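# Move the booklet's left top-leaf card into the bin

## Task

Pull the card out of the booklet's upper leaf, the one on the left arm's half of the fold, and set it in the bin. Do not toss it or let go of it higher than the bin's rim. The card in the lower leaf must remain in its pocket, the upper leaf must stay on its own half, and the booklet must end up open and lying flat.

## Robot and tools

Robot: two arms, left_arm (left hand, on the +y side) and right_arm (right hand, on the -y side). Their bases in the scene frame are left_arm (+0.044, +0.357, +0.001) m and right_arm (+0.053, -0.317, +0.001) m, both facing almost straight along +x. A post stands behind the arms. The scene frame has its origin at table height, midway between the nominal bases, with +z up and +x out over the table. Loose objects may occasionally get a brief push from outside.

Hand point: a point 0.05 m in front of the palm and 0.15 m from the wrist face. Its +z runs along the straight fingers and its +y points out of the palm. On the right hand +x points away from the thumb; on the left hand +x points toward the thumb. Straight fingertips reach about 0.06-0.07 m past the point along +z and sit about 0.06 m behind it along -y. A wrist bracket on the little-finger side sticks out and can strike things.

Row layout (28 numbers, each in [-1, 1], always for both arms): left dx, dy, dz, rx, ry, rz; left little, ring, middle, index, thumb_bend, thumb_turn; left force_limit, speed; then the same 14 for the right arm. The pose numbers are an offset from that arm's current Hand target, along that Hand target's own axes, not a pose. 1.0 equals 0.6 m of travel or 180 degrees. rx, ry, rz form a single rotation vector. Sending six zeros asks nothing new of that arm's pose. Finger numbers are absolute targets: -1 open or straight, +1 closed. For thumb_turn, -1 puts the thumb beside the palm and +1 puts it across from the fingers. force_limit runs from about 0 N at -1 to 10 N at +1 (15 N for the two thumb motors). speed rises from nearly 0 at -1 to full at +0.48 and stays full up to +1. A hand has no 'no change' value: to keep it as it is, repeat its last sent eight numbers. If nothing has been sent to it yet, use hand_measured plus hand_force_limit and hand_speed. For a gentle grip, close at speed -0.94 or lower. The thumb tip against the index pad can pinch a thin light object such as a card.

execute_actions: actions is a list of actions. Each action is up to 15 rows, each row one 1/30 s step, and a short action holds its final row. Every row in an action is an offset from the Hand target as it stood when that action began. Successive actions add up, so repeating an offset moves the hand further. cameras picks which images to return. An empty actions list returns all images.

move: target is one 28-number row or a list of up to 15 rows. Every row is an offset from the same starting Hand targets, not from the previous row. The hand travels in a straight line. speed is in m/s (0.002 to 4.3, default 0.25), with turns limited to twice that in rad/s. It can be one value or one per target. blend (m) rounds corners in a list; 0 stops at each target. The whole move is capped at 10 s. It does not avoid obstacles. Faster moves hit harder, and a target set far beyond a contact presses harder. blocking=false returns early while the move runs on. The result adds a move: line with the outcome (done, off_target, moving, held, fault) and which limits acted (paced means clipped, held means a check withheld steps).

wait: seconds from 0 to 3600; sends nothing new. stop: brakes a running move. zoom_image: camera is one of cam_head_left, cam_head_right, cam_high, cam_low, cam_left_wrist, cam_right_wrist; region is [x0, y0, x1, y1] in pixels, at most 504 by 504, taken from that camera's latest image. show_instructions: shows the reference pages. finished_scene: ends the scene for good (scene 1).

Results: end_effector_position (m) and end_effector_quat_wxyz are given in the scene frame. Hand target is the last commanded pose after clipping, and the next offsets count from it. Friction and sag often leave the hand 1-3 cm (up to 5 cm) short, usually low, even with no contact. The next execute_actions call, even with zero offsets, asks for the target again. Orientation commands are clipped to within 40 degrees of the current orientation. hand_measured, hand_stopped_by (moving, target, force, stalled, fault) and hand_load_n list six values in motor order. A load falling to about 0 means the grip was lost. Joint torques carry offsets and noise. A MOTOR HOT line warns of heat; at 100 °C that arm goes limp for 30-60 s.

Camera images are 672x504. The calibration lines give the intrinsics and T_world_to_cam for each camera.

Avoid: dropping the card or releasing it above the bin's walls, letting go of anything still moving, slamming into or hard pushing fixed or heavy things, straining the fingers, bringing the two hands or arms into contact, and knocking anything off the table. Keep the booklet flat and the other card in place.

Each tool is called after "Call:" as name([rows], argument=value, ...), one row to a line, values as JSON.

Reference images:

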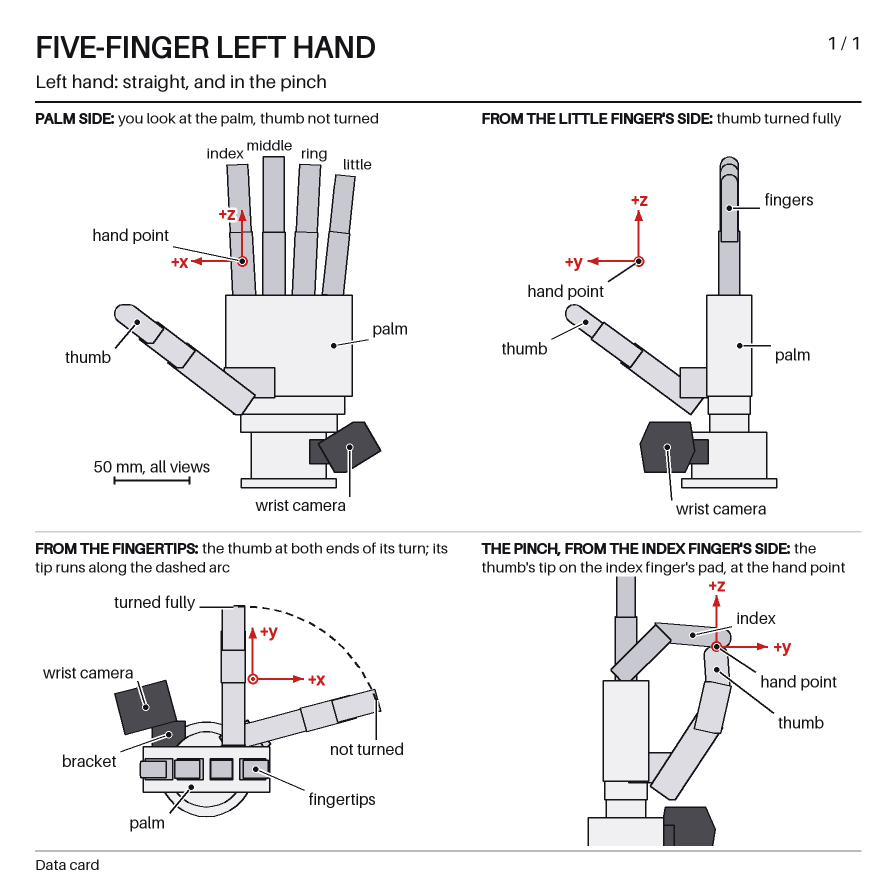

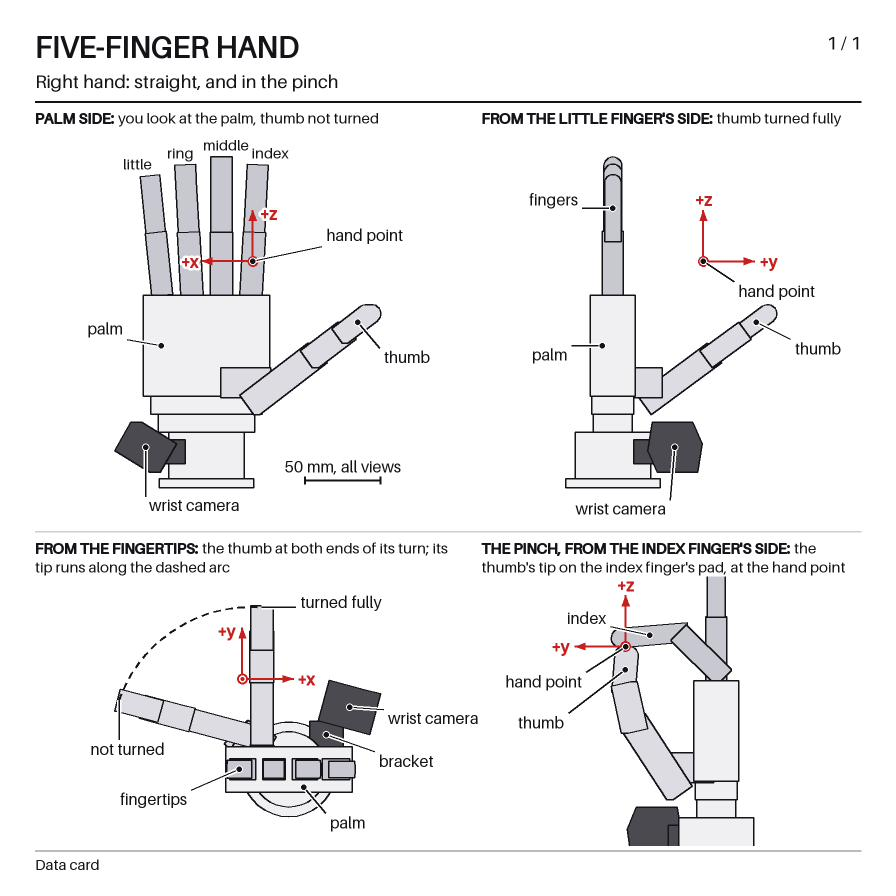

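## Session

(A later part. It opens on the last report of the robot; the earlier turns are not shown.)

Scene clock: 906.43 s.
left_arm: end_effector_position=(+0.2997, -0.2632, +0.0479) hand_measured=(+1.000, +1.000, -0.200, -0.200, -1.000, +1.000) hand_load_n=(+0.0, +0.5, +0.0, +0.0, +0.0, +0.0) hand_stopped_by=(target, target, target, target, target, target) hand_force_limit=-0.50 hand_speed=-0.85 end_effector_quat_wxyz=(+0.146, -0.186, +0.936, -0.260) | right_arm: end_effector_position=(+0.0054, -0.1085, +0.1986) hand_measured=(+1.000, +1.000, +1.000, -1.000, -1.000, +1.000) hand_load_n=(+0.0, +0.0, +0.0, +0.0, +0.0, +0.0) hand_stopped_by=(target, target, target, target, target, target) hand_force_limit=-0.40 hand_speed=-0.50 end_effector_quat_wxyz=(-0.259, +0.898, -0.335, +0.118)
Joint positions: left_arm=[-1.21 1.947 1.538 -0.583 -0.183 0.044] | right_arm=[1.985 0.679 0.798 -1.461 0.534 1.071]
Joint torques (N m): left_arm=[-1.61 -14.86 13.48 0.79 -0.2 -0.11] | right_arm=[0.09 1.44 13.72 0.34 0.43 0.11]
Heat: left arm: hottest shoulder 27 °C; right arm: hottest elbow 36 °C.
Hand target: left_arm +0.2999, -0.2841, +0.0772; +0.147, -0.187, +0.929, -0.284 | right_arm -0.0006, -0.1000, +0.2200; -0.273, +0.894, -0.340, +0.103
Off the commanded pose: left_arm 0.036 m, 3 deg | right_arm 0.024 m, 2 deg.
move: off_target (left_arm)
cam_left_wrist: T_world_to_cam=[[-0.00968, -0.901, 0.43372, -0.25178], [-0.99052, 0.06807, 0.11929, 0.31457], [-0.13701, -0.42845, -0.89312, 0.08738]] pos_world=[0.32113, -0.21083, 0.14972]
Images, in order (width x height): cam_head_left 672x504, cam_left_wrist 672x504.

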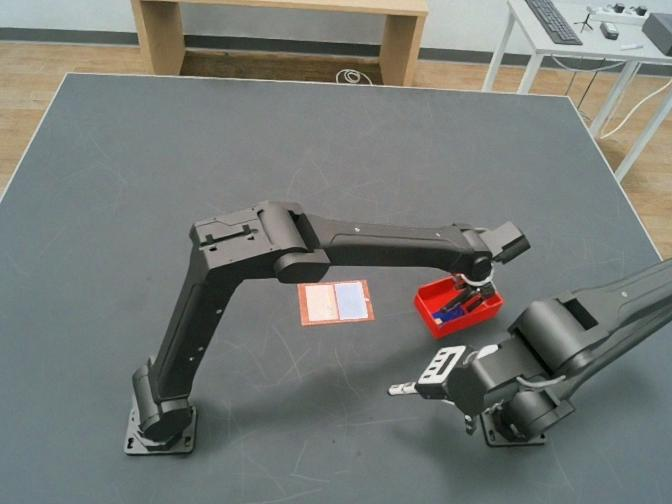

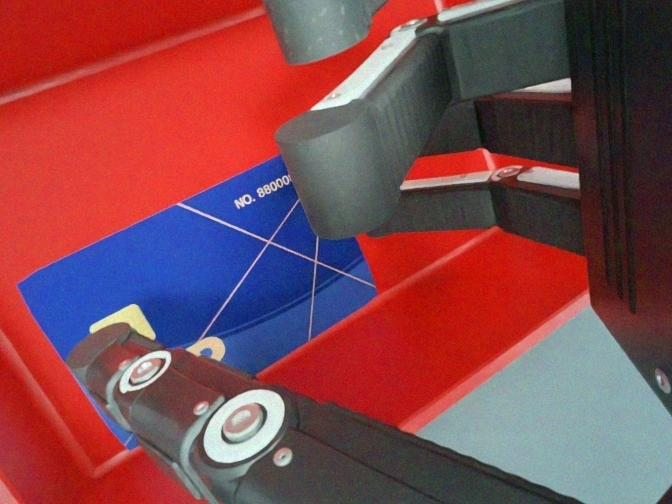

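Call:
move(target=[-0.0084,-0.0292,-0.0398,0,0,0,1,1,-0.2,-0.2,-1,1,-0.5,-0.85,0,0,0,0,0,0,1,1,1,-1,-1,1,-0.4,-0.5], speed=0.08, cameras=["cam_left_wrist","cam_head_left"])

Call:
zoom_image(camera="cam_head_left", region=[405, 255, 515, 345])

Scene clock: 910.60 s.
left_arm: end_effector_position=(+0.3015, -0.2676, +0.0865) hand_measured=(+1.000, +1.000, -0.200, -0.200, -1.000, +1.000) hand_load_n=(+0.5, +0.0, +0.0, +0.0, +0.0, +0.0) hand_stopped_by=(target, target, target, target, target, target) hand_force_limit=-0.50 hand_speed=-0.85 end_effector_quat_wxyz=(+0.147, -0.186, +0.934, -0.267) | right_arm: end_effector_position=(+0.0054, -0.1085, +0.1986) hand_measured=(+1.000, +1.000, +1.000, -1.000, -1.000, +1.000) hand_load_n=(+0.0, +0.0, +0.0, +0.0, +0.0, +0.0) hand_stopped_by=(target, target, target, target, target, target) hand_force_limit=-0.40 hand_speed=-0.50 end_effector_quat_wxyz=(-0.259, +0.898, -0.335, +0.118)
Joint positions: left_arm=[-1.21 1.913 1.591 -0.652 -0.183 0.044] | right_arm=[1.985 0.679 0.798 -1.461 0.534 1.071]
Joint torques (N m): left_arm=[-1.44 -14.04 13.39 0.84 -0.22 -0.13] | right_arm=[0.09 1.32 13.63 0.39 0.43 0.11]
Heat: left arm: hottest shoulder 27 °C; right arm: hottest elbow 36 °C.
Hand target: left_arm +0.2999, -0.2842, +0.1071; +0.147, -0.187, +0.929, -0.284 | right_arm -0.0006, -0.1000, +0.2200; -0.273, +0.894, -0.340, +0.103
Off the commanded pose: left_arm 0.027 m, 2 deg | right_arm 0.024 m, 2 deg.
move: off_target (left_arm)
cam_left_wrist: T_world_to_cam=[[-0.01228, -0.89461, 0.44668, -0.27106], [-0.99119, 0.06981, 0.11256, 0.31329], [-0.13188, -0.44137, -0.88758, 0.11472]] pos_world=[0.32233, -0.21373, 0.18764]
Images, in order (width x height): cam_head_left 672x504, cam_left_wrist 672x504.

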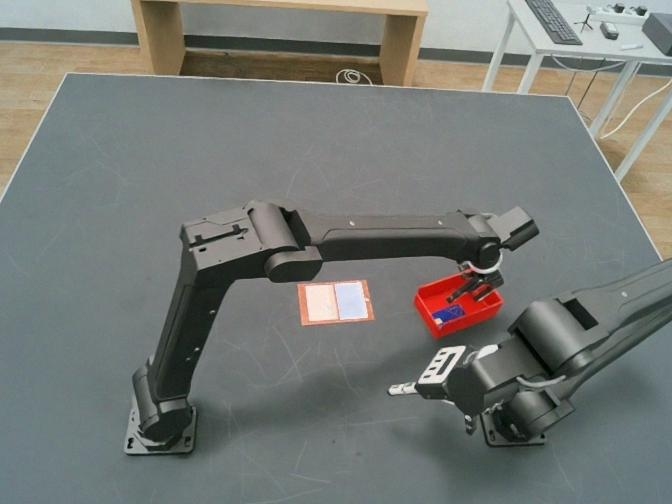

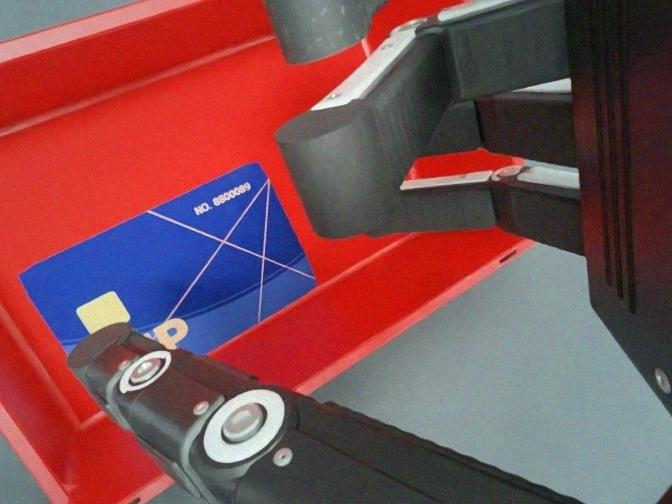

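Scaled by 4.582 from the camera's image (finer frame: 960x720).

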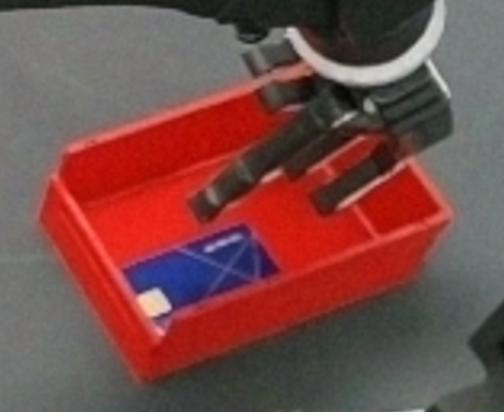

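Call:
move(target=[-0.0278,-0.0972,-0.1327,0,0,0,1,1,-0.2,-0.2,-1,1,-0.5,-0.85,0,0,0,0,0,0,1,1,1,-1,-1,1,-0.4,-0.5], speed=0.1, cameras=["all"])

Call:
zoom_image(camera="cam_head_left", region=[285, 225, 525, 345])

Call:
zoom_image(camera="cam_high", region=[210, 250, 310, 440])

Scene clock: 915.50 s.
left_arm: end_effector_position=(+0.3025, -0.2703, +0.1806) hand_measured=(+1.000, +1.000, -0.200, -0.200, -1.000, +1.000) hand_load_n=(+0.0, +0.0, +0.0, +0.5, +0.0, +0.0) hand_stopped_by=(target, target, target, target, target, target) hand_force_limit=-0.50 hand_speed=-0.85 end_effector_quat_wxyz=(+0.146, -0.186, +0.935, -0.263) | right_arm: end_effector_position=(+0.0054, -0.1085, +0.1986) hand_measured=(+1.000, +1.000, +1.000, -1.000, -1.000, +1.000) hand_load_n=(+0.0, +0.0, +0.0, +0.0, +0.0, +0.0) hand_stopped_by=(target, target, target, target, target, target) hand_force_limit=-0.40 hand_speed=-0.50 end_effector_quat_wxyz=(-0.259, +0.898, -0.335, +0.118)
Joint positions: left_arm=[-1.21 1.874 1.787 -0.897 -0.183 0.044] | right_arm=[1.985 0.679 0.798 -1.461 0.534 1.071]
Joint torques (N m): left_arm=[-1.2 -14.21 14.28 0.91 -0.21 -0.13] | right_arm=[0.15 1.44 13.72 0.35 0.43 0.1]
Heat: left arm: hottest shoulder 27 °C; right arm: hottest elbow 36 °C.
Hand target: left_arm +0.3000, -0.2841, +0.2074; +0.147, -0.187, +0.929, -0.284 | right_arm -0.0006, -0.1000, +0.2200; -0.273, +0.894, -0.340, +0.103
Off the commanded pose: left_arm 0.030 m, 3 deg | right_arm 0.024 m, 2 deg.
move: off_target (left_arm)
cam_left_wrist: T_world_to_cam=[[-0.01081, -0.8982, 0.43945, -0.3156], [-0.99082, 0.06887, 0.11638, 0.30288], [-0.13479, -0.43416, -0.8907, 0.20061]] pos_world=[0.32373, -0.21723, 0.28213]
cam_right_wrist: T_world_to_cam=[[-0.27955, -0.7856, -0.55199, 0.03004], [-0.95469, 0.16635, 0.24675, -0.02664], [-0.10203, 0.59596, -0.79651, 0.34252]] pos_world=[0.01791, -0.1761, 0.29598]

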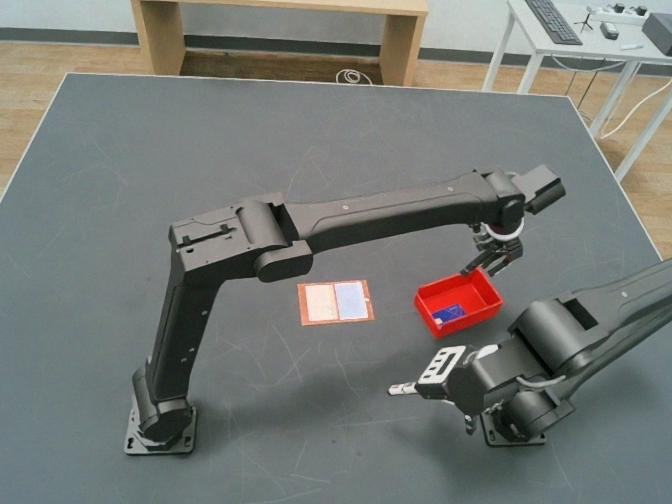

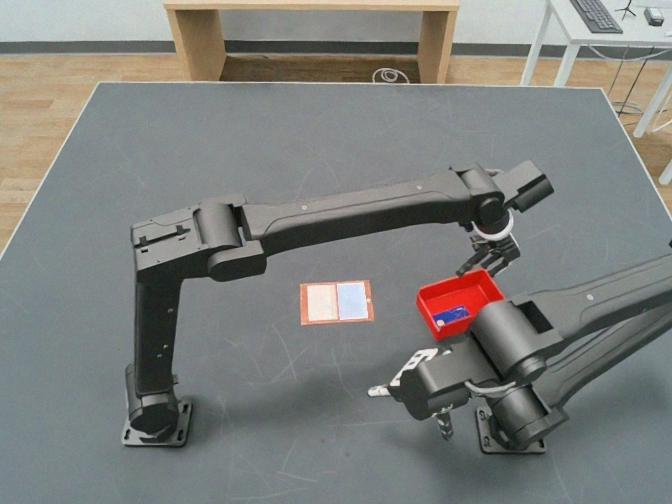

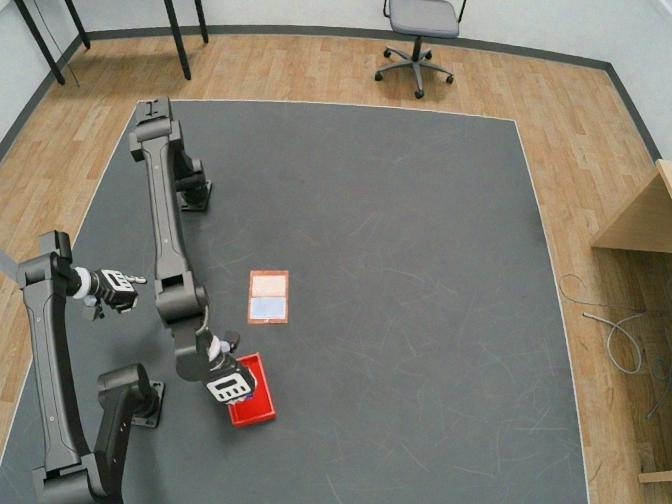

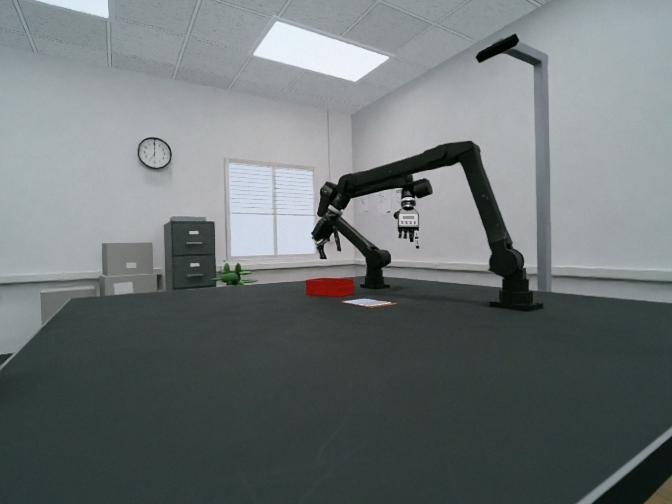

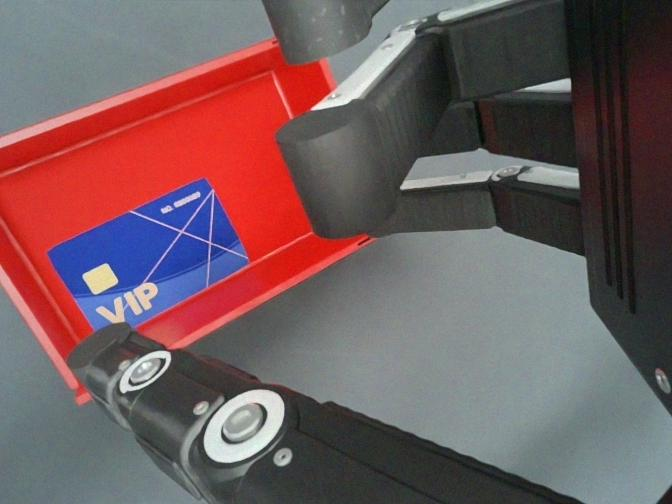

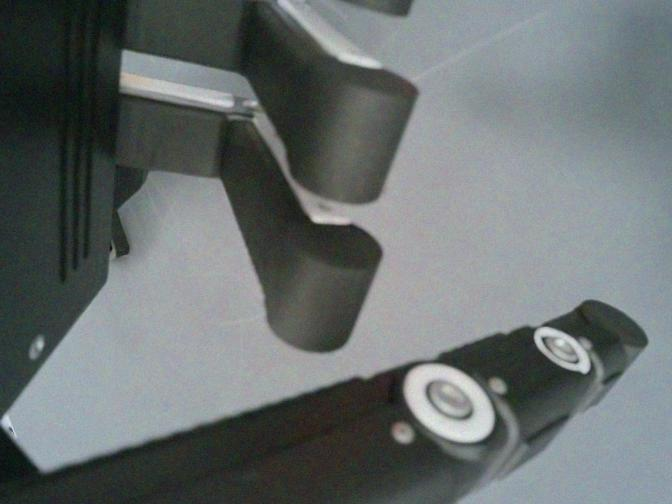

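Scaled by 2.100 from the camera's image (finer frame: 960x720).

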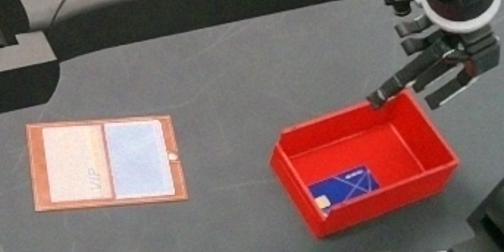

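Scaled by 2.653 from the camera's image (finer frame: 960x720).

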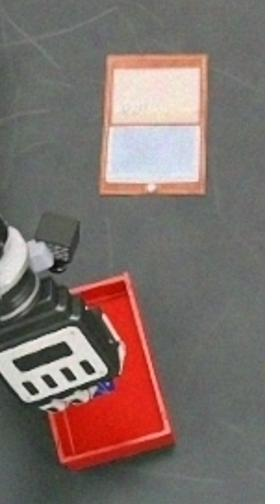

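Call:
finished_scene()

The scene is finished: the task was done.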